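# Knock tray aside so balls drop into cups

## Task

Push or strike the tray out of the way so that every ball falls into the cup directly beneath it. The robot must never make contact with any ball, nor with any tube that still has a ball in it.

## Robot and tools

Robot: two arms on a table, left_arm and right_arm, facing each other across it. Each ends in a five-finger hand: right_arm has a right hand, left_arm a mirrored left hand. Scene frame: origin on the table top halfway between the nominal bases, z = 0 at the table surface, +z up, left_arm's base on the +y side. Calibrated bases: left_arm (-0.033, +0.530, 0) m, right_arm (-0.015, -0.540, 0) m. Image left and right do not match the arm names. Cameras: cam_high, cam_low, cam_left_wrist, cam_right_wrist, each 672x504.

Hand point: the point each arm is steered by. It sits 0.05 m in front of the palm and 0.15 m out from the wrist flange along the fingers. Its +z runs along the straight fingers and +y out of the palm. On the right hand +x points away from the thumb; on the left hand +x points toward the thumb. Straight fingertips reach about 0.06-0.07 m past the point. A wrist bracket on the little-finger side can strike objects. With the fingers level, the wrist can hang below the point and reach the table first.

The row (28 numbers, each in [-1, 1], always all 28 even if one arm moves). First the left arm, then the right, 14 each:
- dx, dy, dz, rx, ry, rz: an offset, not a pose. It is measured along the scene frame's axes from that arm's Hand target as it stood when the action or move began. 1.0 equals 0.6 m or 180 degrees. rx, ry, rz form one rotation vector, turning about the Hand target position. All six at 0 re-commands the current Hand target.
- thumb_turn, thumb_bend, index, middle, ring, little: absolute finger targets. -1 is open or straight, +1 is closed; thumb_turn +1 puts the thumb in front of the palm.
- force_limit: -1 is about 0 N and +1 is 10 N at the fingertip (15 N for the two thumb motors).
- speed: -1 is nearly still, rising linearly to full at +0.48, and full from +0.48 to +1.
The hand has no 'no change' value. To keep a hand as it is, repeat its last executed eight numbers. If none have been sent yet in the scene, use hand_measured plus hand_force_limit and hand_speed.

Tools:
- execute_actions(actions, cameras): actions is a list of actions. Each action is up to 15 rows, each row lasting 1/30 s. A short action holds its last row to fill 15 steps. Every row in an action is offset from that action's starting Hand target, not from the previous row. A following action starts from the new Hand target, so a repeated offset moves the arm further. An empty list returns images. cameras takes names, ["all"] or [].
- move(target, speed, blend, stop_force, zero, blocking, cameras): straight-line paths toward one 28-number row, or toward a list of up to 15 rows. All rows are offsets from the same starting Hand targets. speed is in m/s, from 0.002 to 3.6, default 0.25, with turning capped at twice that in rad/s. It can be one number or one per target. blend is in metres and rounds the corners between listed targets; 0 means a full stop at each. stop_force is in N, from 3 to 120, and ends an arm's path when the push against its direction of travel reaches that level. It cannot be combined with blocking=false. Leave it out when moving away from something the hand presses on. zero (default true) re-zeroes the force reading before the move. Paths do not avoid obstacles and are limited to 10 s. Result: a 'move:' line with done, off_target, moving, held or fault, plus any limits (paced, held).
- wait(seconds 0-10); stop() brakes a running move; zoom_image(camera, region [x0,y0,x1,y1] in pixels, at most 504x504) works only on the newest images; show_instructions() shows the reference images; zero_wrist_force(arm); finished_scene(scene 1 or 2), which ends the scene for good.

Reading results: end_effector_position (m), end_effector_quat_wxyz and velocities are in the scene frame. Hand target is the last commanded pose after clipping, and the next offsets count from it. The hand point often stops a bit short of it; send the remainder as an offset. Per-motor lists come in row order: hand_measured (positions on the target scale), hand_stopped_by (moving, target, force, stalled, fault) and hand_load_n (N, positive when something pushes the finger open). Wrist force and Wrist torque are in the tool's own axes, and a third line shows the peak since the last report. Joint torques include the arm's own weight. 'within noise' means the arm is still. MOTOR HOT warns of heating.

Limits and hazards:
- Commanded orientation is clipped to within 32 degrees of the measured one per step.
- Motion lags the command, and fast moves overshoot.
- Keep paths away from an arm's own base.
- The clearance check holds back commands that bring the arms close, but contact between the arms can still end the scene.
- A torque fault (wrist joint limit 25.4 N m, others 136 N m) or a force fault (about 150 N) stops an arm for 10 s.
- Overheating (85 °C) stops an arm for 30-60 s.
- A stiff arm pushed even slightly past a firm contact can fault.

For this job: strike the tray with moderate speed. Approach from a side away from the tubes and balls, and never let hand, bracket or wrist brush a ball or a loaded tube. Do not slam fixed objects, and do not let anything fall off the table. Check with the cameras that each ball is in its cup before calling finished_scene.

Each tool is called as name([rows], argument=value, ...), one row to a line, values as JSON.

Reference images:

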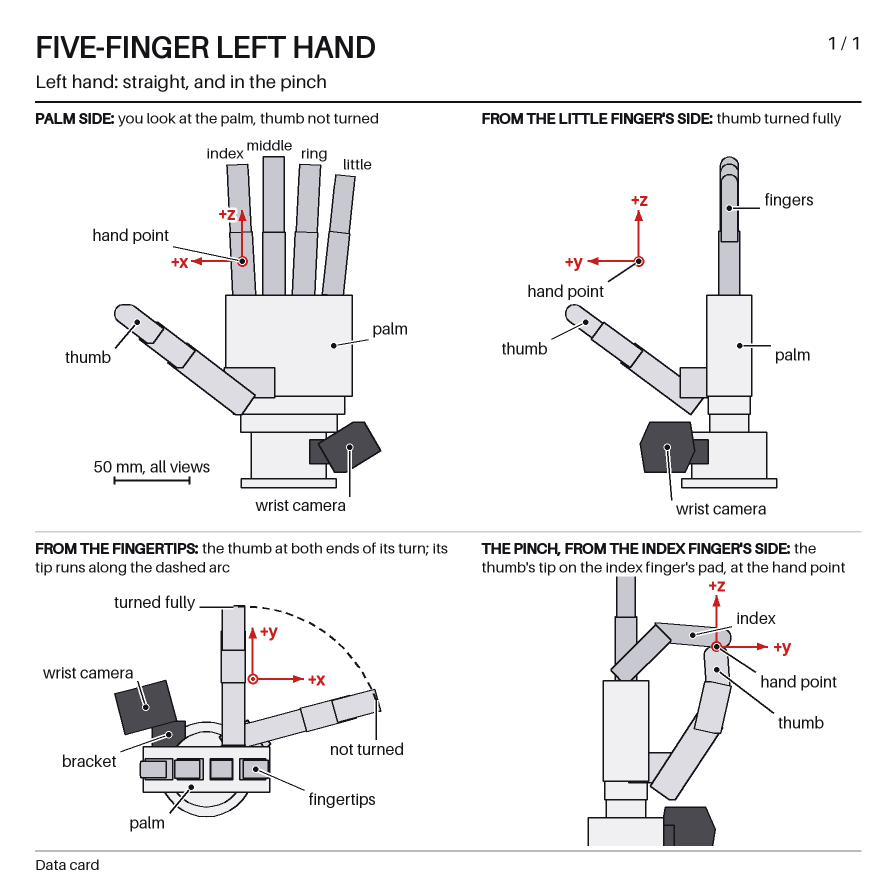

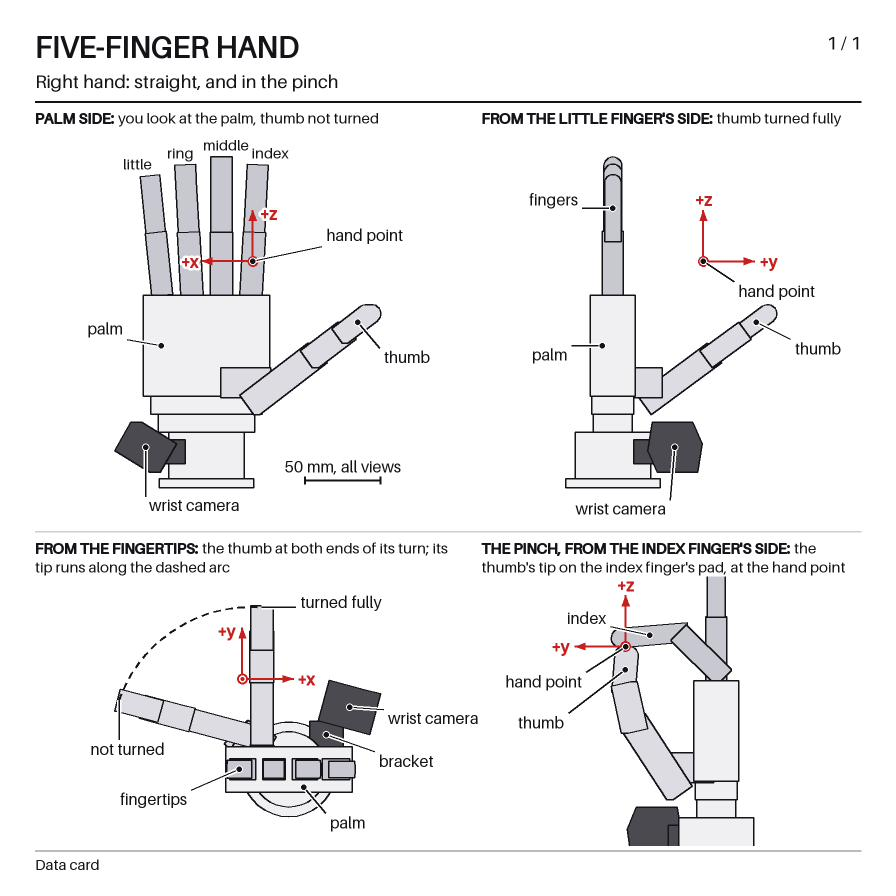

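## Session

execute_actions(actions=[])

Scene clock: 0.00 s.
left_arm: end_effector_position=(+0.0817, +0.2595, +0.4694) hand_measured=(-1.000, -1.000, -1.000, -1.000, -1.000, -1.000) hand_load_n=(+0.0, +0.0, +0.0, +0.0, +0.0, +0.0) hand_stopped_by=(target, target, target, target, target, target) hand_force_limit=0.00 hand_speed=-0.80 end_effector_quat_wxyz=(-0.005, +0.934, -0.356, +0.002) | right_arm: end_effector_position=(+0.1102, -0.2654, +0.4746) hand_measured=(-1.000, -1.000, -1.000, -1.000, -1.000, -1.000) hand_load_n=(+0.0, +0.0, +0.0, +0.0, +0.0, +0.0) hand_stopped_by=(target, target, target, target, target, target) hand_force_limit=0.00 hand_speed=-0.80 end_effector_quat_wxyz=(-0.007, -0.358, +0.934, +0.009)
Joint positions: left_arm=[4.317 -1.424 -1.359 1.216 -1.581 1.864] | right_arm=[-1.179 -1.694 1.334 1.944 1.553 -1.908]
Joint velocities: within noise
Joint torques (N m): no reading
Wrist force (N): no reading
Wrist torque (N m): no reading
Wrist force, peak (N): no reading
Hand target: left_arm +0.0817, +0.2595, +0.4694; -0.005, +0.934, -0.356, +0.002 | right_arm +0.1102, -0.2654, +0.4746; -0.007, -0.358, +0.934, +0.009

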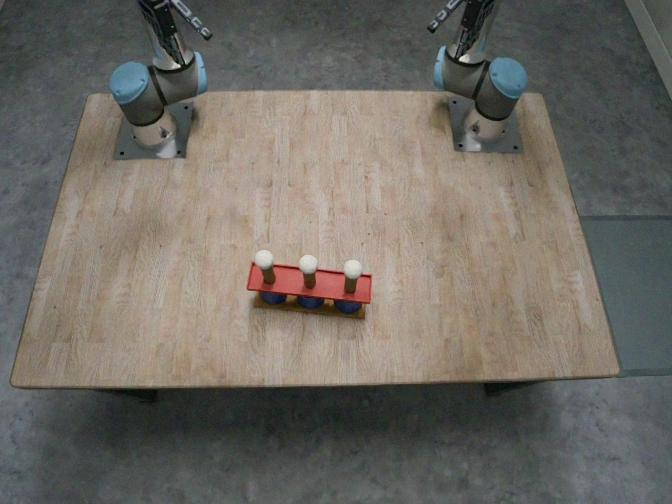

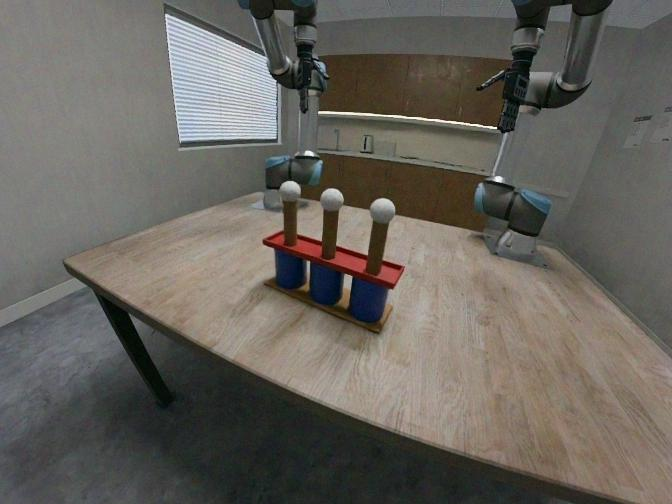

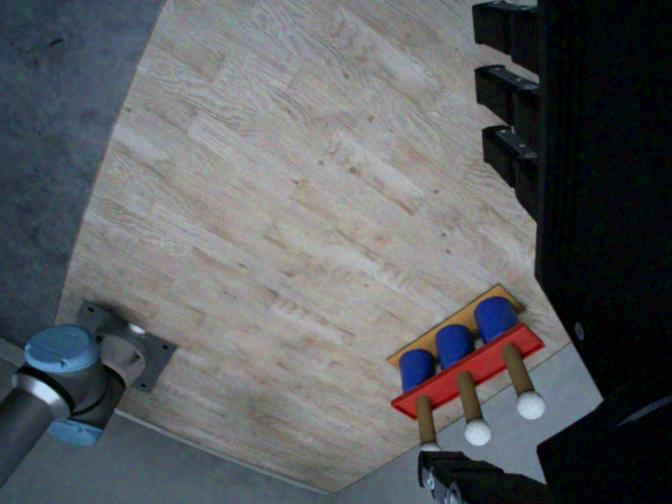

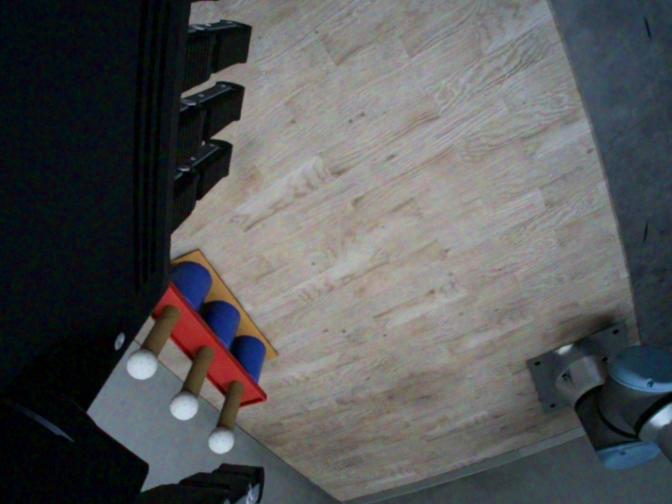

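zoom_image(camera="cam_high", region=[230, 230, 390, 330])

zoom_image(camera="cam_low", region=[230, 160, 430, 350])

zoom_image(camera="cam_high", region=[0, 0, 504, 400])

Scaled by 3.150 from the camera's 672x504 image, which has a finer 960x720 frame.

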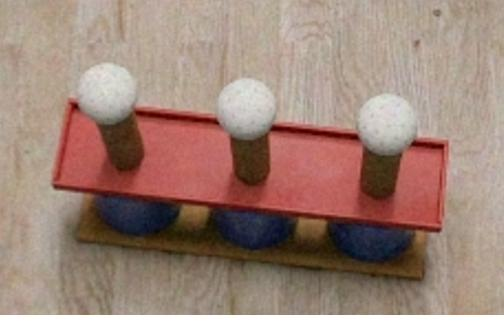

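Scaled by 2.520 from the camera's 672x504 image, which has a finer 960x720 frame.

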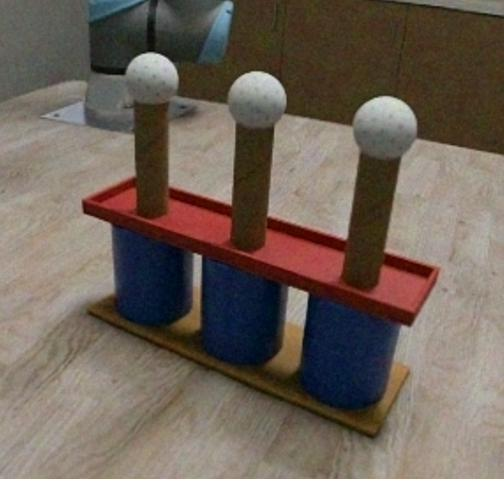

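Scaled by 1.000.

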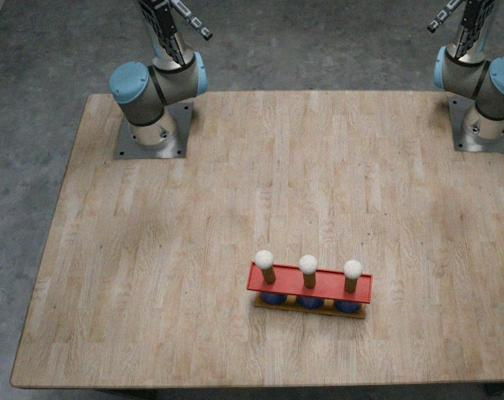

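move(target=[0,0,0,0,0,0,-1,-1,-1,-1,-1,-1,0,-0.8, 0.65,-0.142,-0.02,0.191,-0.462,0,-1,-1,-1,-1,-1,-1,0,-0.8], speed=0.3, cameras=["all"])

Scene clock: 667.60 s.
left_arm: end_effector_position=(+0.0817, +0.2595, +0.4694) hand_measured=(-1.000, -1.000, -1.000, -1.000, -1.000, -1.000) hand_load_n=(+0.0, +0.0, +0.0, +0.0, +0.5, +0.0) hand_stopped_by=(target, target, target, target, target, target) hand_force_limit=0.00 hand_speed=-0.80 end_effector_quat_wxyz=(-0.005, +0.934, -0.356, +0.002) | right_arm: end_effector_position=(+0.5002, -0.3506, +0.4625) hand_measured=(-1.000, -1.000, -1.000, -1.000, -1.000, -1.000) hand_load_n=(-0.5, +0.0, +0.0, +0.0, +0.0, +0.0) hand_stopped_by=(target, target, target, target, target, target) hand_force_limit=0.00 hand_speed=-0.80 end_effector_quat_wxyz=(+0.702, -0.261, +0.662, +0.025)
Joint positions: left_arm=[4.317 -1.424 -1.359 1.216 -1.581 1.864] | right_arm=[-1.925 -1.823 1.867 -0.025 0.81 -1.924]
Joint torques (N m): left_arm=[-0.05 11.52 17.56 -2.61 -0.29 -0.15] | right_arm=[-10.4 -22.41 -21.44 -3.84 -1.28 0.84]
Wrist force (N): left_arm=[0.1 0.0 0.1] | right_arm=[2.3 1.2 -2.7]
Wrist torque (N m): left_arm=[-0.01 -0.01 0.01] | right_arm=[0.27 0.08 0.33]
Wrist force, peak (N): left_arm=[0.1 0.3 0.3] | right_arm=[2.6 1.2 -2.7]
Hand target: left_arm +0.0817, +0.2595, +0.4694; -0.005, +0.934, -0.356, +0.002 | right_arm +0.5002, -0.3506, +0.4626; +0.702, -0.261, +0.662, +0.025
Off the commanded pose: left_arm 0.000 m, 0 deg | right_arm 0.000 m, 0 deg.
move: done

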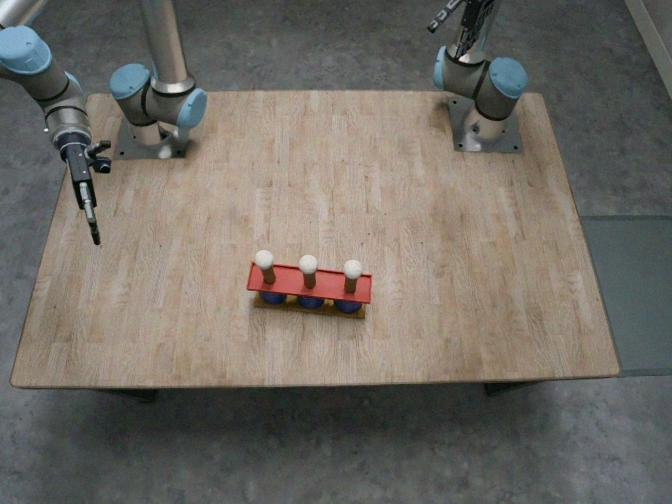

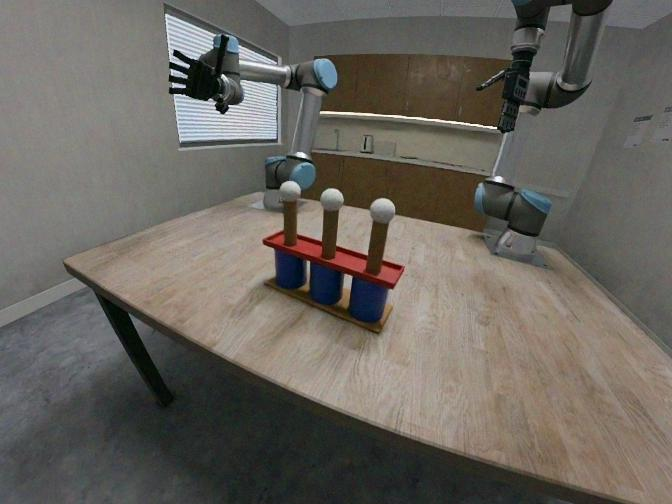

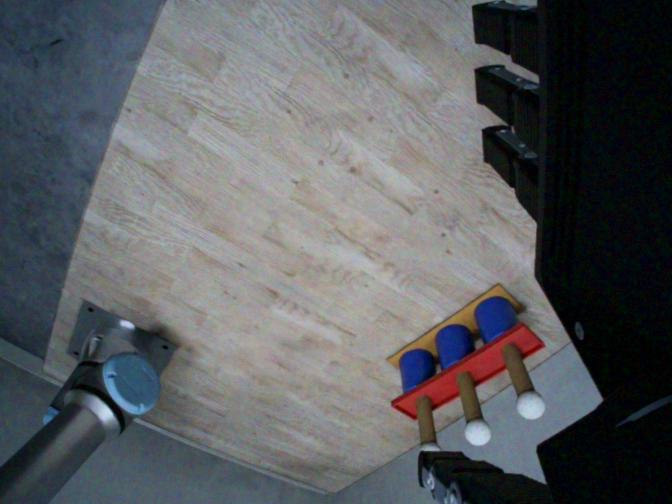

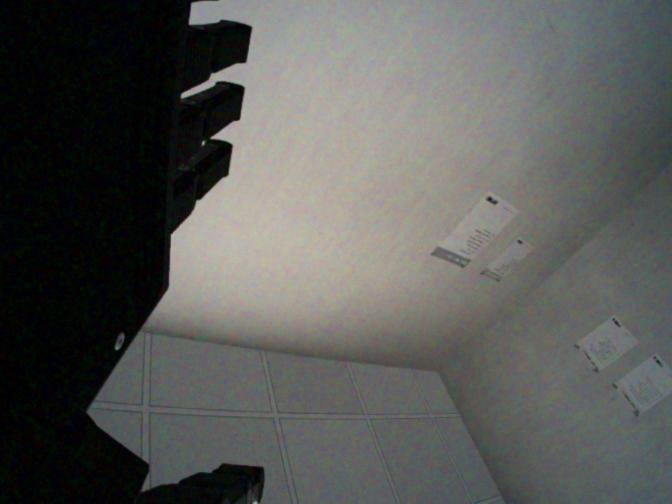

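move(target=[0,0,0,0,0,0,-1,-1,-1,-1,-1,-1,0,-0.8, 0.25,0.2,-0.07,0,0,0.339,-1,-1,-1,-1,-1,-1,0,-0.8], speed=0.35)

move(target=[0,0,0,0,0,0,-1,-1,-1,-1,-1,-1,0,-0.8, 0.0,0.0,0.0,0.0565,0.497,0,-1,-1,-1,-1,-1,-1,0,-0.8], speed=0.35, cameras=["all"])

Scene clock: 689.30 s.
left_arm: end_effector_position=(+0.0817, +0.2595, +0.4694) hand_measured=(-1.000, -1.000, -1.000, -1.000, -1.000, -1.000) hand_load_n=(+0.0, +0.0, +0.0, +0.0, +0.0, +0.0) hand_stopped_by=(target, target, target, target, target, target) hand_force_limit=0.00 hand_speed=-0.80 end_effector_quat_wxyz=(-0.005, +0.934, -0.356, +0.002) | right_arm: end_effector_position=(+0.6502, -0.2306, +0.4207) hand_measured=(-1.000, -1.000, -1.000, -1.000, -1.000, -1.000) hand_load_n=(+0.0, +0.0, +0.0, +0.0, +0.0, +0.0) hand_stopped_by=(target, target, target, target, target, target) hand_force_limit=0.00 hand_speed=-0.80 end_effector_quat_wxyz=(+0.595, -0.558, +0.436, +0.380)
Joint positions: left_arm=[4.317 -1.424 -1.359 1.216 -1.581 1.864] | right_arm=[-1.688 -0.814 0.714 -0.059 -0.019 -1.752]
Joint torques (N m): left_arm=[-0.14 10.81 17.7 -2.66 -0.25 -0.19] | right_arm=[-10.04 -36.57 -23.34 2.27 -0.92 -2.74]
Wrist force (N): left_arm=[0.1 0.0 0.0] | right_arm=[1.8 1.0 -2.6]
Wrist torque (N m): left_arm=[-0.01 0.00 0.00] | right_arm=[0.22 0.15 0.29]
Wrist force, peak (N): left_arm=[0.3 -0.2 0.3] | right_arm=[2.0 1.5 -3.7]
Hand target: left_arm +0.0817, +0.2595, +0.4694; -0.005, +0.934, -0.356, +0.002 | right_arm +0.6502, -0.2306, +0.4206; +0.592, -0.561, +0.438, +0.377
Off the commanded pose: left_arm 0.000 m, 0 deg | right_arm 0.000 m, 1 deg.
move: done

Scene clock: 692.17 s.
left_arm: end_effector_position=(+0.0817, +0.2595, +0.4694) hand_measured=(-1.000, -1.000, -1.000, -1.000, -1.000, -1.000) hand_load_n=(+0.0, +0.0, +0.0, +0.0, +0.0, +0.0) hand_stopped_by=(target, target, target, target, target, target) hand_force_limit=0.00 hand_speed=-0.80 end_effector_quat_wxyz=(-0.005, +0.934, -0.356, +0.002) | right_arm: end_effector_position=(+0.6502, -0.2307, +0.4206) hand_measured=(-1.000, -1.000, -1.000, -1.000, -1.000, -1.000) hand_load_n=(+0.0, +0.0, +0.0, +0.0, +0.0, +0.0) hand_stopped_by=(target, target, target, target, target, target) hand_force_limit=0.00 hand_speed=-0.80 end_effector_quat_wxyz=(+0.155, -0.085, +0.697, +0.695) end_effector_velocity=(+0.001, +0.000, -0.001) end_effector_angular_velocity=(+0.000, +0.000, +0.000)
Joint positions: left_arm=[4.317 -1.424 -1.359 1.216 -1.581 1.864] | right_arm=[-1.689 -0.79 0.898 0.647 -0.022 -1.094]
Joint velocities: left_arm=[within noise] | right_arm=[0 0 -0.001 -0.007 0 0.007]
Joint torques (N m): left_arm=[-0.15 12.08 17.59 -2.95 -0.25 -0.22] | right_arm=[-9.32 -44.46 -11.78 -0.73 -1.68 2.9]
Wrist force (N): left_arm=[0.1 0.0 0.0] | right_arm=[0.2 -1.7 -2.8]
Wrist torque (N m): left_arm=[0.00 -0.01 0.01] | right_arm=[0.11 0.31 -0.18]
Wrist force, peak (N): left_arm=[0.2 0.0 0.3] | right_arm=[2.4 0.7 -2.7]
Hand target: left_arm +0.0817, +0.2595, +0.4694; -0.005, +0.934, -0.356, +0.002 | right_arm +0.6502, -0.2306, +0.4206; +0.155, -0.084, +0.696, +0.696
Off the commanded pose: left_arm 0.000 m, 0 deg | right_arm 0.000 m, 0 deg.
move: done

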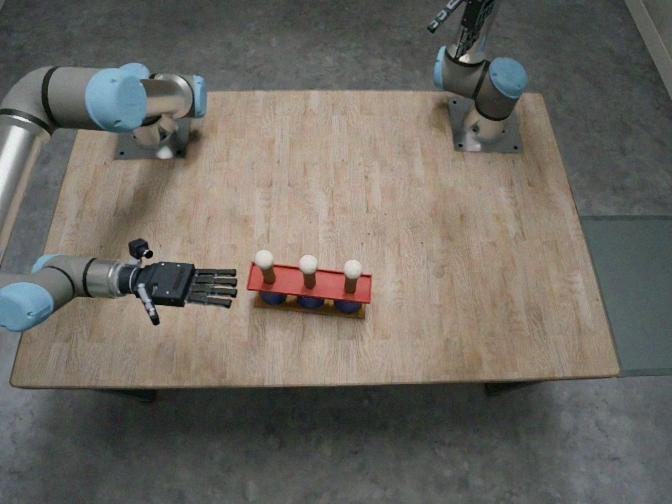

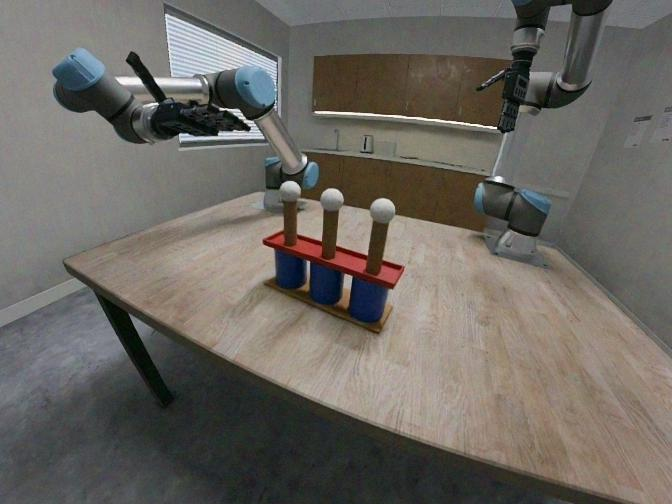

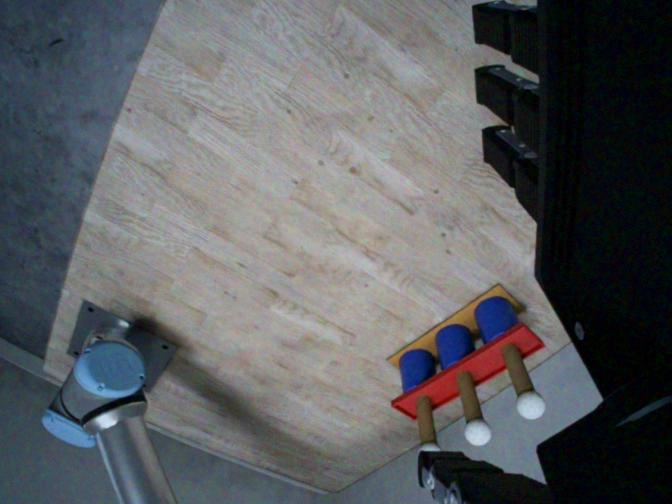

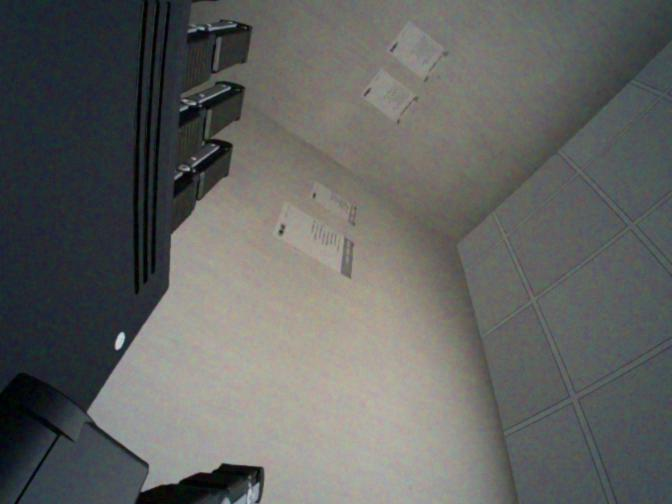

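move(target=[0,0,0,0,0,0,-1,-1,-1,-1,-1,-1,0,-0.8, 0,0,0,0,0,-0.1667,-1,-1,-1,-1,-1,-1,0,-0.8], speed=0.35)

move(target=[0,0,0,0,0,0,-1,-1,-1,-1,-1,-1,0,-0.8, 0,0,0,0.0632,0.0879,0.0018,-1,-1,-1,-1,-1,-1,0,-0.8], speed=0.35)

Scene clock: 859.10 s.
left_arm: end_effector_position=(+0.0817, +0.2595, +0.4694) hand_measured=(-1.000, -1.000, -1.000, -1.000, -1.000, -1.000) hand_load_n=(+0.0, +0.0, +0.0, +0.0, +0.0, +0.0) hand_stopped_by=(target, target, target, target, target, target) hand_force_limit=0.00 hand_speed=-0.80 end_effector_quat_wxyz=(-0.005, +0.934, -0.356, +0.002) | right_arm: end_effector_position=(+0.6502, -0.2306, +0.4205) hand_measured=(-1.000, -1.000, -1.000, -1.000, -1.000, -1.000) hand_load_n=(+0.0, +0.0, +0.0, +0.0, +0.0, +0.0) hand_stopped_by=(target, target, target, target, target, target) hand_force_limit=0.00 hand_speed=-0.80 end_effector_quat_wxyz=(+0.330, +0.099, +0.694, +0.632)
Joint positions: left_arm=[4.317 -1.424 -1.359 1.216 -1.581 1.864] | right_arm=[-1.616 -1.259 1.565 -0.337 0.582 -0.314]
Joint torques (N m): left_arm=[-0.13 12.29 17.64 -3.09 -0.05 -0.13] | right_arm=[-6.4 -44.01 -11.59 -3.78 1.41 2.29]
Wrist force (N): left_arm=[0.0 -0.1 0.0] | right_arm=[0.6 -1.5 -2.9]
Wrist torque (N m): left_arm=[-0.02 0.00 0.01] | right_arm=[0.15 0.24 -0.10]
Wrist force, peak (N): left_arm=[0.4 0.1 0.2] | right_arm=[0.6 -2.4 -3.1]
Hand target: left_arm +0.0817, +0.2595, +0.4694; -0.005, +0.934, -0.356, +0.002 | right_arm +0.6502, -0.2306, +0.4206; +0.330, +0.099, +0.694, +0.632
Off the commanded pose: left_arm 0.000 m, 0 deg | right_arm 0.000 m, 0 deg.
move: done

Scene clock: 860.13 s.
left_arm: end_effector_position=(+0.0817, +0.2595, +0.4694) hand_measured=(-1.000, -1.000, -1.000, -1.000, -1.000, -1.000) hand_load_n=(+0.0, +0.0, +0.0, +0.0, +0.0, +0.0) hand_stopped_by=(target, target, target, target, target, target) hand_force_limit=0.00 hand_speed=-0.80 end_effector_quat_wxyz=(-0.005, +0.934, -0.356, +0.002) | right_arm: end_effector_position=(+0.6501, -0.2305, +0.4207) hand_measured=(-1.000, -1.000, -1.000, -1.000, -1.000, -1.000) hand_load_n=(+0.0, +0.0, +0.0, +0.0, +0.5, +0.0) hand_stopped_by=(target, target, target, target, target, target) hand_force_limit=0.00 hand_speed=-0.80 end_effector_quat_wxyz=(+0.219, +0.215, +0.667, +0.679)
Joint positions: left_arm=[4.317 -1.424 -1.359 1.216 -1.581 1.864] | right_arm=[-1.592 -1.298 1.598 -0.331 0.606 0.025]
Joint torques (N m): left_arm=[-0.55 11.18 17.97 -3.33 -0.24 -0.27] | right_arm=[-11.94 -17.66 -24.12 0.59 -1.31 1.77]
Wrist force (N): left_arm=[0.1 0.0 0.1] | right_arm=[-0.5 -1.5 -2.9]
Wrist torque (N m): left_arm=[-0.01 0.00 0.00] | right_arm=[0.16 0.35 -0.21]
Wrist force, peak (N): left_arm=[0.2 0.2 0.3] | right_arm=[-0.2 -1.6 -3.2]
Hand target: left_arm +0.0817, +0.2595, +0.4694; -0.005, +0.934, -0.356, +0.002 | right_arm +0.6502, -0.2306, +0.4206; +0.219, +0.215, +0.667, +0.679
Off the commanded pose: left_arm 0.000 m, 0 deg | right_arm 0.000 m, 0 deg.
move: done

move(target=[0,0,0,0,0,0,-1,-1,-1,-1,-1,-1,0,-0.8, 0.14,0.1885,0,0,0,0.165,-1,-1,-1,-1,-1,-1,0,-0.8], speed=0.35)

move(target=[0,0,0,0,0,0,-1,-1,-1,-1,-1,-1,0,-0.8, 0,0,-0.4177,0,0,0,-1,-1,-1,-1,-1,-1,0,-0.8], speed=0.3, cameras=["all"])

Scene clock: 885.23 s.
left_arm: end_effector_position=(+0.0817, +0.2595, +0.4694) hand_measured=(-1.000, -1.000, -1.000, -1.000, -1.000, -1.000) hand_load_n=(+0.0, +0.0, +0.0, +0.0, +0.0, +0.0) hand_stopped_by=(target, target, target, target, target, target) hand_force_limit=0.00 hand_speed=-0.80 end_effector_quat_wxyz=(-0.005, +0.934, -0.356, +0.002) | right_arm: end_effector_position=(+0.7342, -0.1175, +0.4206) hand_measured=(-1.000, -1.000, -1.000, -1.000, -1.000, -1.000) hand_load_n=(+0.0, +0.0, +0.0, +0.0, +0.0, +0.0) hand_stopped_by=(target, target, target, target, target, target) hand_force_limit=0.00 hand_speed=-0.80 end_effector_quat_wxyz=(+0.037, +0.037, +0.700, +0.712)
Joint positions: left_arm=[4.317 -1.424 -1.359 1.216 -1.581 1.864] | right_arm=[-1.511 -0.788 0.811 -0.127 0.17 0.104]
Joint torques (N m): left_arm=[0.11 11.19 18.27 -3.43 -0.16 -0.06] | right_arm=[-10.44 -48.65 -12.42 -3.14 -0.94 2.69]
Wrist force (N): left_arm=[0.0 0.1 0.1] | right_arm=[-0.6 -1.9 -2.7]
Wrist torque (N m): left_arm=[0.02 0.01 0.00] | right_arm=[0.07 0.37 -0.33]
Wrist force, peak (N): left_arm=[0.0 0.1 0.3] | right_arm=[0.0 -1.6 -3.9]
Hand target: left_arm +0.0817, +0.2595, +0.4694; -0.005, +0.934, -0.356, +0.002 | right_arm +0.7342, -0.1175, +0.4206; +0.037, +0.037, +0.700, +0.712
Off the commanded pose: left_arm 0.000 m, 0 deg | right_arm 0.000 m, 0 deg.
move: done

Scene clock: 886.63 s.
left_arm: end_effector_position=(+0.0817, +0.2595, +0.4694) hand_measured=(-1.000, -1.000, -1.000, -1.000, -1.000, -1.000) hand_load_n=(+0.0, +0.0, +0.0, +0.0, +0.0, +0.0) hand_stopped_by=(target, target, target, target, target, target) hand_force_limit=0.00 hand_speed=-0.80 end_effector_quat_wxyz=(-0.005, +0.934, -0.356, +0.002) | right_arm: end_effector_position=(+0.7342, -0.1175, +0.1701) hand_measured=(-1.000, -1.000, -1.000, -1.000, -1.000, -1.000) hand_load_n=(+0.0, +0.0, +0.0, +0.0, -0.5, +0.0) hand_stopped_by=(target, target, target, target, target, target) hand_force_limit=0.00 hand_speed=-0.80 end_effector_quat_wxyz=(+0.037, +0.037, +0.700, +0.712)
Joint positions: left_arm=[4.317 -1.424 -1.359 1.216 -1.581 1.864] | right_arm=[-1.511 -0.594 1.117 -0.626 0.17 0.102]
Joint torques (N m): left_arm=[0.42 11.84 18.5 -3.38 -0.26 -0.14] | right_arm=[9.58 -46.75 -14.38 -1.72 1.13 -0.61]
Wrist force (N): left_arm=[0.0 0.3 0.1] | right_arm=[-0.3 -1.7 -2.7]
Wrist torque (N m): left_arm=[0.04 0.01 -0.01] | right_arm=[0.11 0.32 -0.30]
Wrist force, peak (N): left_arm=[0.0 0.3 0.1] | right_arm=[0.0 -4.5 -2.8]
Hand target: left_arm +0.0817, +0.2595, +0.4694; -0.005, +0.934, -0.356, +0.002 | right_arm +0.7342, -0.1175, +0.1700; +0.037, +0.037, +0.700, +0.712
Off the commanded pose: left_arm 0.000 m, 0 deg | right_arm 0.000 m, 0 deg.
move: done

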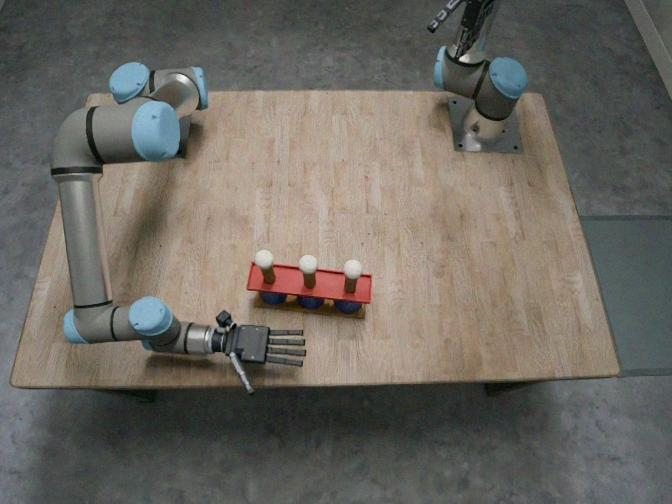

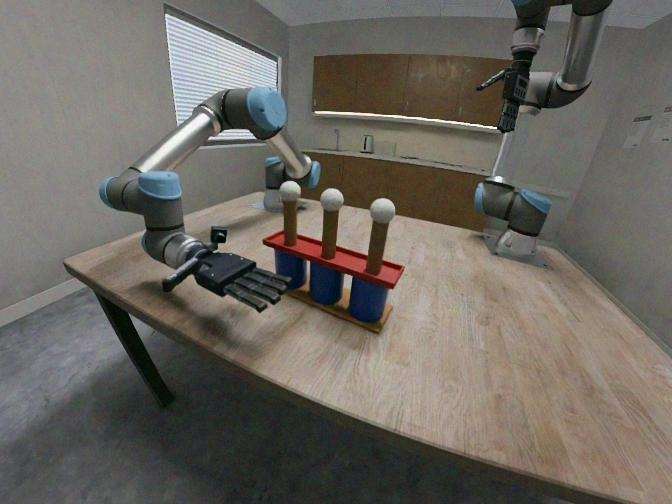

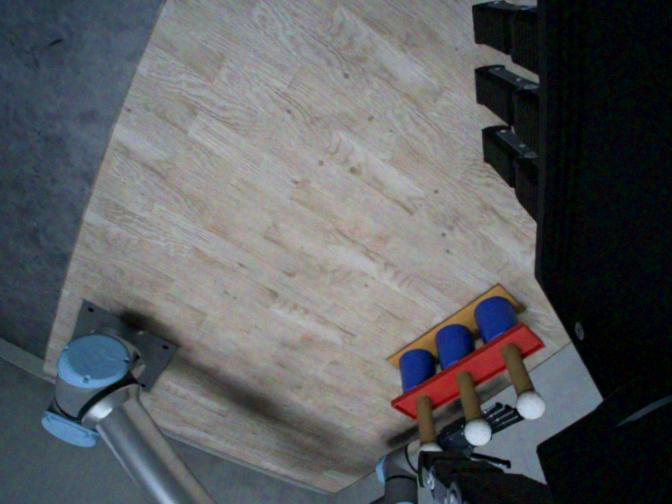

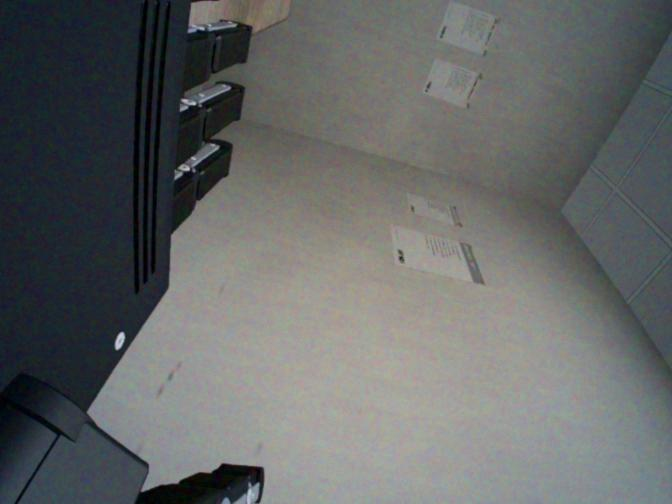

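zoom_image(camera="cam_high", region=[190, 240, 390, 400])

zoom_image(camera="cam_low", region=[140, 170, 420, 370])

zoom_image(camera="cam_left_wrist", region=[360, 270, 560, 470])

Scaled by 2.520 from the camera's 672x504 image, which has a finer 960x720 frame.

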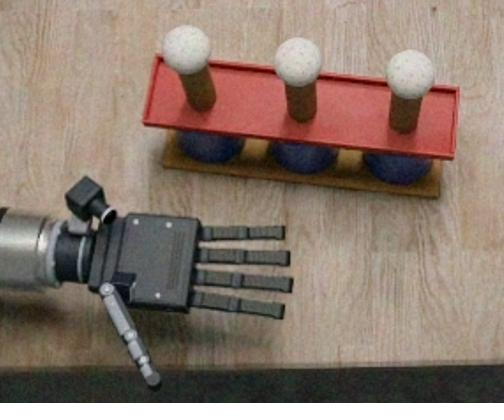

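Scaled by 1.800 from the camera's 672x504 image, which has a finer 960x720 frame.

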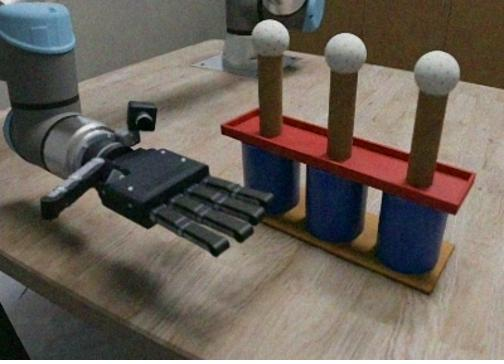

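Scaled by 2.520 from the camera's 672x504 image, which has a finer 960x720 frame.

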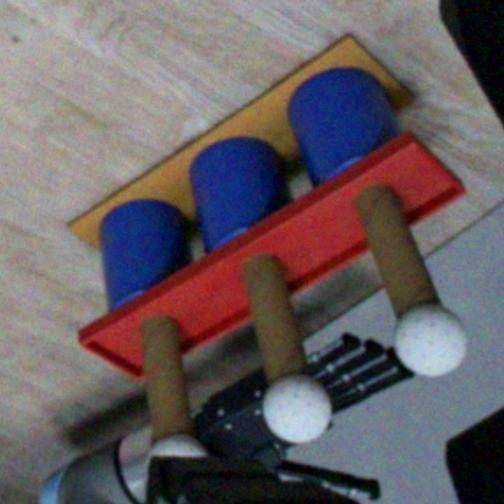

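move(target=[0,0,0,0,0,0,-1,-1,-1,-1,-1,-1,0,-0.8, 0.185,-0.719,0,0,0,-0.1667,-1,-1,-1,-1,-1,-1,0,-0.8], speed=0.4)

move(target=[0,0,0,0,0,0,-1,-1,-1,-1,-1,-1,0,-0.8, -0.268,0.198,0,0,0,0,-1,-1,-1,-1,-1,-1,0,-0.8], speed=1.5, blocking=false)

wait(seconds=0.03)

wait(seconds=0.03)

wait(seconds=0.03)

wait(seconds=0.03)

wait(seconds=0.5)

Scene clock: 954.83 s.
left_arm: end_effector_position=(+0.0817, +0.2595, +0.4694) hand_measured=(-1.000, -1.000, -1.000, -1.000, -1.000, -1.000) hand_load_n=(+0.0, +0.0, +0.0, +0.0, +0.0, +0.0) hand_stopped_by=(target, target, target, target, target, target) hand_force_limit=0.00 hand_speed=-0.80 end_effector_quat_wxyz=(-0.005, +0.934, -0.356, +0.002) | right_arm: end_effector_position=(+0.8452, -0.5488, +0.1698) hand_measured=(-1.000, -1.000, -1.000, -1.000, -1.000, -1.000) hand_load_n=(+0.0, +0.0, +0.0, +0.0, +0.0, +0.0) hand_stopped_by=(target, target, target, target, target, target) hand_force_limit=0.00 hand_speed=-0.80 end_effector_quat_wxyz=(+0.220, +0.217, +0.667, +0.678)
Joint positions: left_arm=[4.317 -1.424 -1.359 1.216 -1.581 1.864] | right_arm=[-2.035 -0.593 1.115 -0.625 0.17 0.102]
Joint torques (N m): left_arm=[0.07 12.28 17.89 -3.71 -0.3 -0.18] | right_arm=[-4.27 -63.45 -11.55 -0.26 -0.99 -0.28]
Wrist force (N): left_arm=[-0.1 -0.2 0.0] | right_arm=[-0.5 -1.7 -2.5]
Wrist torque (N m): left_arm=[-0.03 0.01 0.00] | right_arm=[0.10 0.34 -0.21]
Wrist force, peak (N): left_arm=[0.3 0.1 0.2] | right_arm=[-1.8 -1.8 -4.1]
Hand target: left_arm +0.0817, +0.2595, +0.4694; -0.005, +0.934, -0.356, +0.002 | right_arm +0.8452, -0.5489, +0.1700; +0.220, +0.217, +0.667, +0.678
Off the commanded pose: left_arm 0.000 m, 0 deg | right_arm 0.000 m, 0 deg.
move: done

Scene clock: 955.33 s.
left_arm: end_effector_position=(+0.0817, +0.2595, +0.4694) hand_measured=(-1.000, -1.000, -1.000, -1.000, -1.000, -1.000) hand_load_n=(+0.0, +0.0, +0.0, +0.0, +0.0, +0.0) hand_stopped_by=(target, target, target, target, target, target) hand_force_limit=0.00 hand_speed=-0.80 end_effector_quat_wxyz=(-0.005, +0.934, -0.356, +0.002) | right_arm: end_effector_position=(+0.7026, -0.4404, +0.1687) hand_measured=(-1.000, -1.000, -1.000, -1.000, -1.000, -1.000) hand_load_n=(+0.0, +0.0, +0.0, +0.0, +0.0, +0.0) hand_stopped_by=(target, target, target, target, target, target) hand_force_limit=0.00 hand_speed=-0.80 end_effector_quat_wxyz=(+0.215, +0.216, +0.677, +0.670) end_effector_velocity=(-0.315, +0.196, +0.014) end_effector_angular_velocity=(+0.017, -0.035, -0.078)
Joint positions: left_arm=[4.317 -1.424 -1.359 1.216 -1.581 1.864] | right_arm=[-1.976 -0.886 1.685 -0.754 0.217 -0.046]
Joint velocities: left_arm=[within noise] | right_arm=[0.123 -0.65 1.268 -0.819 0.199 0.18]
Joint torques (N m): left_arm=[-0.1 11.74 17.95 -3.58 -0.09 -0.08] | right_arm=[4.76 -49.59 -9.03 -5.99 1.74 5.05]
Wrist force (N): left_arm=[-0.1 0.1 0.1] | right_arm=[2.4 -1.7 -2.7]
Wrist torque (N m): left_arm=[0.01 0.02 -0.01] | right_arm=[0.11 0.05 -0.19]
Wrist force, peak (N): left_arm=[0.2 0.1 0.1] | right_arm=[-2.8 -1.8 -2.9]
Hand target: left_arm +0.0817, +0.2595, +0.4694; -0.005, +0.934, -0.356, +0.002 | right_arm +0.6889, -0.4334, +0.1700; +0.220, +0.217, +0.667, +0.678
Off the commanded pose: left_arm 0.000 m, 0 deg | right_arm 0.021 m, 2 deg.
move: running

Scene clock: 955.37 s.
left_arm: end_effector_position=(+0.0817, +0.2595, +0.4694) hand_measured=(-1.000, -1.000, -1.000, -1.000, -1.000, -1.000) hand_load_n=(+0.0, -0.5, +0.0, +0.0, +0.0, +0.0) hand_stopped_by=(target, target, target, target, target, target) hand_force_limit=0.00 hand_speed=-0.80 end_effector_quat_wxyz=(-0.005, +0.934, -0.356, +0.002) | right_arm: end_effector_position=(+0.6939, -0.4352, +0.1691) hand_measured=(-1.000, -1.000, -1.000, -1.000, -1.000, -1.000) hand_load_n=(+0.0, -0.5, +0.0, +0.0, +0.0, +0.0) hand_stopped_by=(target, target, target, target, target, target) hand_force_limit=0.00 hand_speed=-0.80 end_effector_quat_wxyz=(+0.216, +0.216, +0.676, +0.670) end_effector_velocity=(-0.237, +0.141, +0.015) end_effector_angular_velocity=(+0.066, -0.049, -0.081)
Joint positions: left_arm=[4.317 -1.424 -1.359 1.216 -1.581 1.864] | right_arm=[-1.972 -0.904 1.722 -0.782 0.223 -0.036]
Joint velocities: left_arm=[within noise] | right_arm=[0.094 -0.512 1.029 -0.916 0.173 0.389]
Joint torques (N m): left_arm=[0.14 12.01 18.2 -3.67 -0.15 -0.04] | right_arm=[5.06 -46.31 -11.62 -6.16 1.73 5.39]
Wrist force (N): left_arm=[0.2 0.2 0.3] | right_arm=[2.5 -1.3 -3.0]
Wrist torque (N m): left_arm=[0.00 -0.02 0.01] | right_arm=[0.19 0.05 -0.18]
Wrist force, peak (N): left_arm=[0.2 0.2 0.3] | right_arm=[2.5 -1.3 -3.0]
Hand target: left_arm +0.0817, +0.2595, +0.4694; -0.005, +0.934, -0.356, +0.002 | right_arm +0.6855, -0.4309, +0.1700; +0.220, +0.217, +0.667, +0.678
Off the commanded pose: left_arm 0.000 m, 0 deg | right_arm 0.011 m, 2 deg.
earlier move: running
wait: 0.03 s; no rest

Scene clock: 955.40 s.
left_arm: end_effector_position=(+0.0817, +0.2595, +0.4694) hand_measured=(-1.000, -1.000, -1.000, -1.000, -1.000, -1.000) hand_load_n=(+0.0, +0.0, +0.0, +0.0, +0.0, +0.0) hand_stopped_by=(target, target, target, target, target, target) hand_force_limit=0.00 hand_speed=-0.80 end_effector_quat_wxyz=(-0.005, +0.934, -0.356, +0.002) | right_arm: end_effector_position=(+0.6877, -0.4316, +0.1696) hand_measured=(-1.000, -1.000, -1.000, -1.000, -1.000, -1.000) hand_load_n=(+0.0, +0.0, +0.0, +0.0, +0.0, +0.5) hand_stopped_by=(target, target, target, target, target, target) hand_force_limit=0.00 hand_speed=-0.80 end_effector_quat_wxyz=(+0.217, +0.217, +0.675, +0.671) end_effector_velocity=(-0.159, +0.090, +0.014) end_effector_angular_velocity=(+0.104, -0.066, -0.073)
Joint positions: left_arm=[4.317 -1.424 -1.359 1.216 -1.581 1.864] | right_arm=[-1.97 -0.918 1.75 -0.813 0.228 -0.021]
Joint velocities: left_arm=[within noise] | right_arm=[0.068 -0.366 0.781 -0.97 0.138 0.548]
Joint torques (N m): left_arm=[-0.01 12.22 18.02 -3.77 -0.17 -0.09] | right_arm=[5.99 -42.89 -16.23 -5.71 1.73 5.68]
Wrist force (N): left_arm=[0.2 0.1 -0.1] | right_arm=[2.1 -1.5 -3.1]
Wrist torque (N m): left_arm=[0.01 -0.02 0.01] | right_arm=[0.17 0.11 -0.22]
Wrist force, peak (N): left_arm=[0.2 0.1 -0.1] | right_arm=[2.1 -1.5 -3.1]
Hand target: left_arm +0.0817, +0.2595, +0.4694; -0.005, +0.934, -0.356, +0.002 | right_arm +0.6844, -0.4301, +0.1700; +0.220, +0.217, +0.667, +0.678
Off the commanded pose: left_arm 0.000 m, 0 deg | right_arm 0.004 m, 1 deg.
earlier move: running
wait: 0.03 s; no rest

Scene clock: 955.43 s.
left_arm: end_effector_position=(+0.0817, +0.2595, +0.4694) hand_measured=(-1.000, -1.000, -1.000, -1.000, -1.000, -1.000) hand_load_n=(+0.0, +0.0, +0.0, +0.0, +0.0, +0.0) hand_stopped_by=(target, target, target, target, target, target) hand_force_limit=0.00 hand_speed=-0.80 end_effector_quat_wxyz=(-0.005, +0.934, -0.356, +0.002) | right_arm: end_effector_position=(+0.6840, -0.4295, +0.1700) hand_measured=(-1.000, -1.000, -1.000, -1.000, -1.000, -1.000) hand_load_n=(+0.0, +0.5, +0.0, +0.0, +0.0, +0.0) hand_stopped_by=(target, target, target, target, target, target) hand_force_limit=0.00 hand_speed=-0.80 end_effector_quat_wxyz=(+0.218, +0.217, +0.673, +0.673) end_effector_velocity=(-0.085, +0.044, +0.013) end_effector_angular_velocity=(+0.126, -0.078, -0.058)
Joint positions: left_arm=[4.317 -1.424 -1.359 1.216 -1.581 1.864] | right_arm=[-1.968 -0.927 1.77 -0.844 0.232 -0.001]
Joint velocities: left_arm=[within noise] | right_arm=[0.043 -0.222 0.531 -0.953 0.101 0.637]
Joint torques (N m): left_arm=[-0.27 12.35 18.26 -3.66 -0.26 -0.16] | right_arm=[4.39 -41.41 -16.36 -5.08 1.41 5.43]
Wrist force (N): left_arm=[0.0 0.0 -0.1] | right_arm=[2.3 -1.4 -3.0]
Wrist torque (N m): left_arm=[0.00 0.00 0.00] | right_arm=[0.17 0.07 -0.21]
Wrist force, peak (N): left_arm=[0.0 0.0 -0.1] | right_arm=[2.3 -1.4 -3.0]
Hand target: left_arm +0.0817, +0.2595, +0.4694; -0.005, +0.934, -0.356, +0.002 | right_arm +0.6844, -0.4301, +0.1700; +0.220, +0.217, +0.667, +0.678
Off the commanded pose: left_arm 0.000 m, 0 deg | right_arm 0.001 m, 1 deg.
earlier move: running
wait: 0.03 s; no rest

Scene clock: 955.47 s.
left_arm: end_effector_position=(+0.0817, +0.2595, +0.4694) hand_measured=(-1.000, -1.000, -1.000, -1.000, -1.000, -1.000) hand_load_n=(+0.0, +0.0, +0.0, +0.0, +0.0, +0.0) hand_stopped_by=(target, target, target, target, target, target) hand_force_limit=0.00 hand_speed=-0.80 end_effector_quat_wxyz=(-0.005, +0.934, -0.356, +0.002) | right_arm: end_effector_position=(+0.6824, -0.4288, +0.1704) hand_measured=(-1.000, -1.000, -1.000, -1.000, -1.000, -1.000) hand_load_n=(+0.0, +0.0, +0.0, +0.5, +0.0, +0.0) hand_stopped_by=(target, target, target, target, target, target) hand_force_limit=0.00 hand_speed=-0.80 end_effector_quat_wxyz=(+0.219, +0.217, +0.671, +0.674) end_effector_velocity=(-0.024, +0.009, +0.007) end_effector_angular_velocity=(+0.130, -0.075, -0.041)
Joint positions: left_arm=[4.317 -1.424 -1.359 1.216 -1.581 1.864] | right_arm=[-1.967 -0.932 1.783 -0.872 0.234 0.019]
Joint velocities: left_arm=[within noise] | right_arm=[0.023 -0.094 0.307 -0.851 0.067 0.634]
Joint torques (N m): left_arm=[0.42 13.03 18.42 -3.7 -0.19 -0.01] | right_arm=[5.37 -43.22 -15.08 -4.1 1.71 4.42]
Wrist force (N): left_arm=[0.0 0.0 0.1] | right_arm=[1.6 -1.5 -3.3]
Wrist torque (N m): left_arm=[-0.01 0.01 0.00] | right_arm=[0.16 0.15 -0.25]
Wrist force, peak (N): left_arm=[0.0 0.0 0.1] | right_arm=[1.6 -1.5 -3.3]
Hand target: left_arm +0.0817, +0.2595, +0.4694; -0.005, +0.934, -0.356, +0.002 | right_arm +0.6844, -0.4301, +0.1700; +0.220, +0.217, +0.667, +0.678
Off the commanded pose: left_arm 0.000 m, 0 deg | right_arm 0.002 m, 1 deg.
earlier move: running
wait: 0.03 s; no rest

Scene clock: 955.77 s.
left_arm: end_effector_position=(+0.0817, +0.2595, +0.4694) hand_measured=(-1.000, -1.000, -1.000, -1.000, -1.000, -1.000) hand_load_n=(+0.0, +0.0, +0.0, +0.0, +0.0, +0.0) hand_stopped_by=(target, target, target, target, target, target) hand_force_limit=0.00 hand_speed=-0.80 end_effector_quat_wxyz=(-0.005, +0.934, -0.356, +0.002) | right_arm: end_effector_position=(+0.6845, -0.4302, +0.1700) hand_measured=(-1.000, -1.000, -1.000, -1.000, -1.000, -1.000) hand_load_n=(+0.0, +0.0, +0.0, +0.0, +0.0, +0.0) hand_stopped_by=(target, target, target, target, target, target) hand_force_limit=0.00 hand_speed=-0.80 end_effector_quat_wxyz=(+0.220, +0.217, +0.666, +0.678) end_effector_velocity=(-0.002, +0.001, -0.003) end_effector_angular_velocity=(-0.001, +0.008, +0.000)
Joint positions: left_arm=[4.317 -1.424 -1.359 1.216 -1.581 1.864] | right_arm=[-1.966 -0.93 1.794 -0.939 0.238 0.073]
Joint velocities: left_arm=[within noise] | right_arm=[0 0.002 0.001 0.019 0 -0.015]
Joint torques (N m): left_arm=[0.74 12.78 18.21 -3.78 -0.04 -0.16] | right_arm=[9.58 -43.02 -5.58 1.83 -0.12 -2.91]
Wrist force (N): left_arm=[-0.1 0.0 0.0] | right_arm=[-0.2 -1.6 -2.8]
Wrist torque (N m): left_arm=[0.01 0.01 -0.01] | right_arm=[0.13 0.32 -0.19]
Wrist force, peak (N): left_arm=[0.1 -0.1 0.1] | right_arm=[0.7 -1.8 -2.9]
Hand target: left_arm +0.0817, +0.2595, +0.4694; -0.005, +0.934, -0.356, +0.002 | right_arm +0.6844, -0.4301, +0.1700; +0.220, +0.217, +0.667, +0.678
Off the commanded pose: left_arm 0.000 m, 0 deg | right_arm 0.000 m, 0 deg.
earlier move: done
wait: 0.30 of 0.5 s (the move ended)


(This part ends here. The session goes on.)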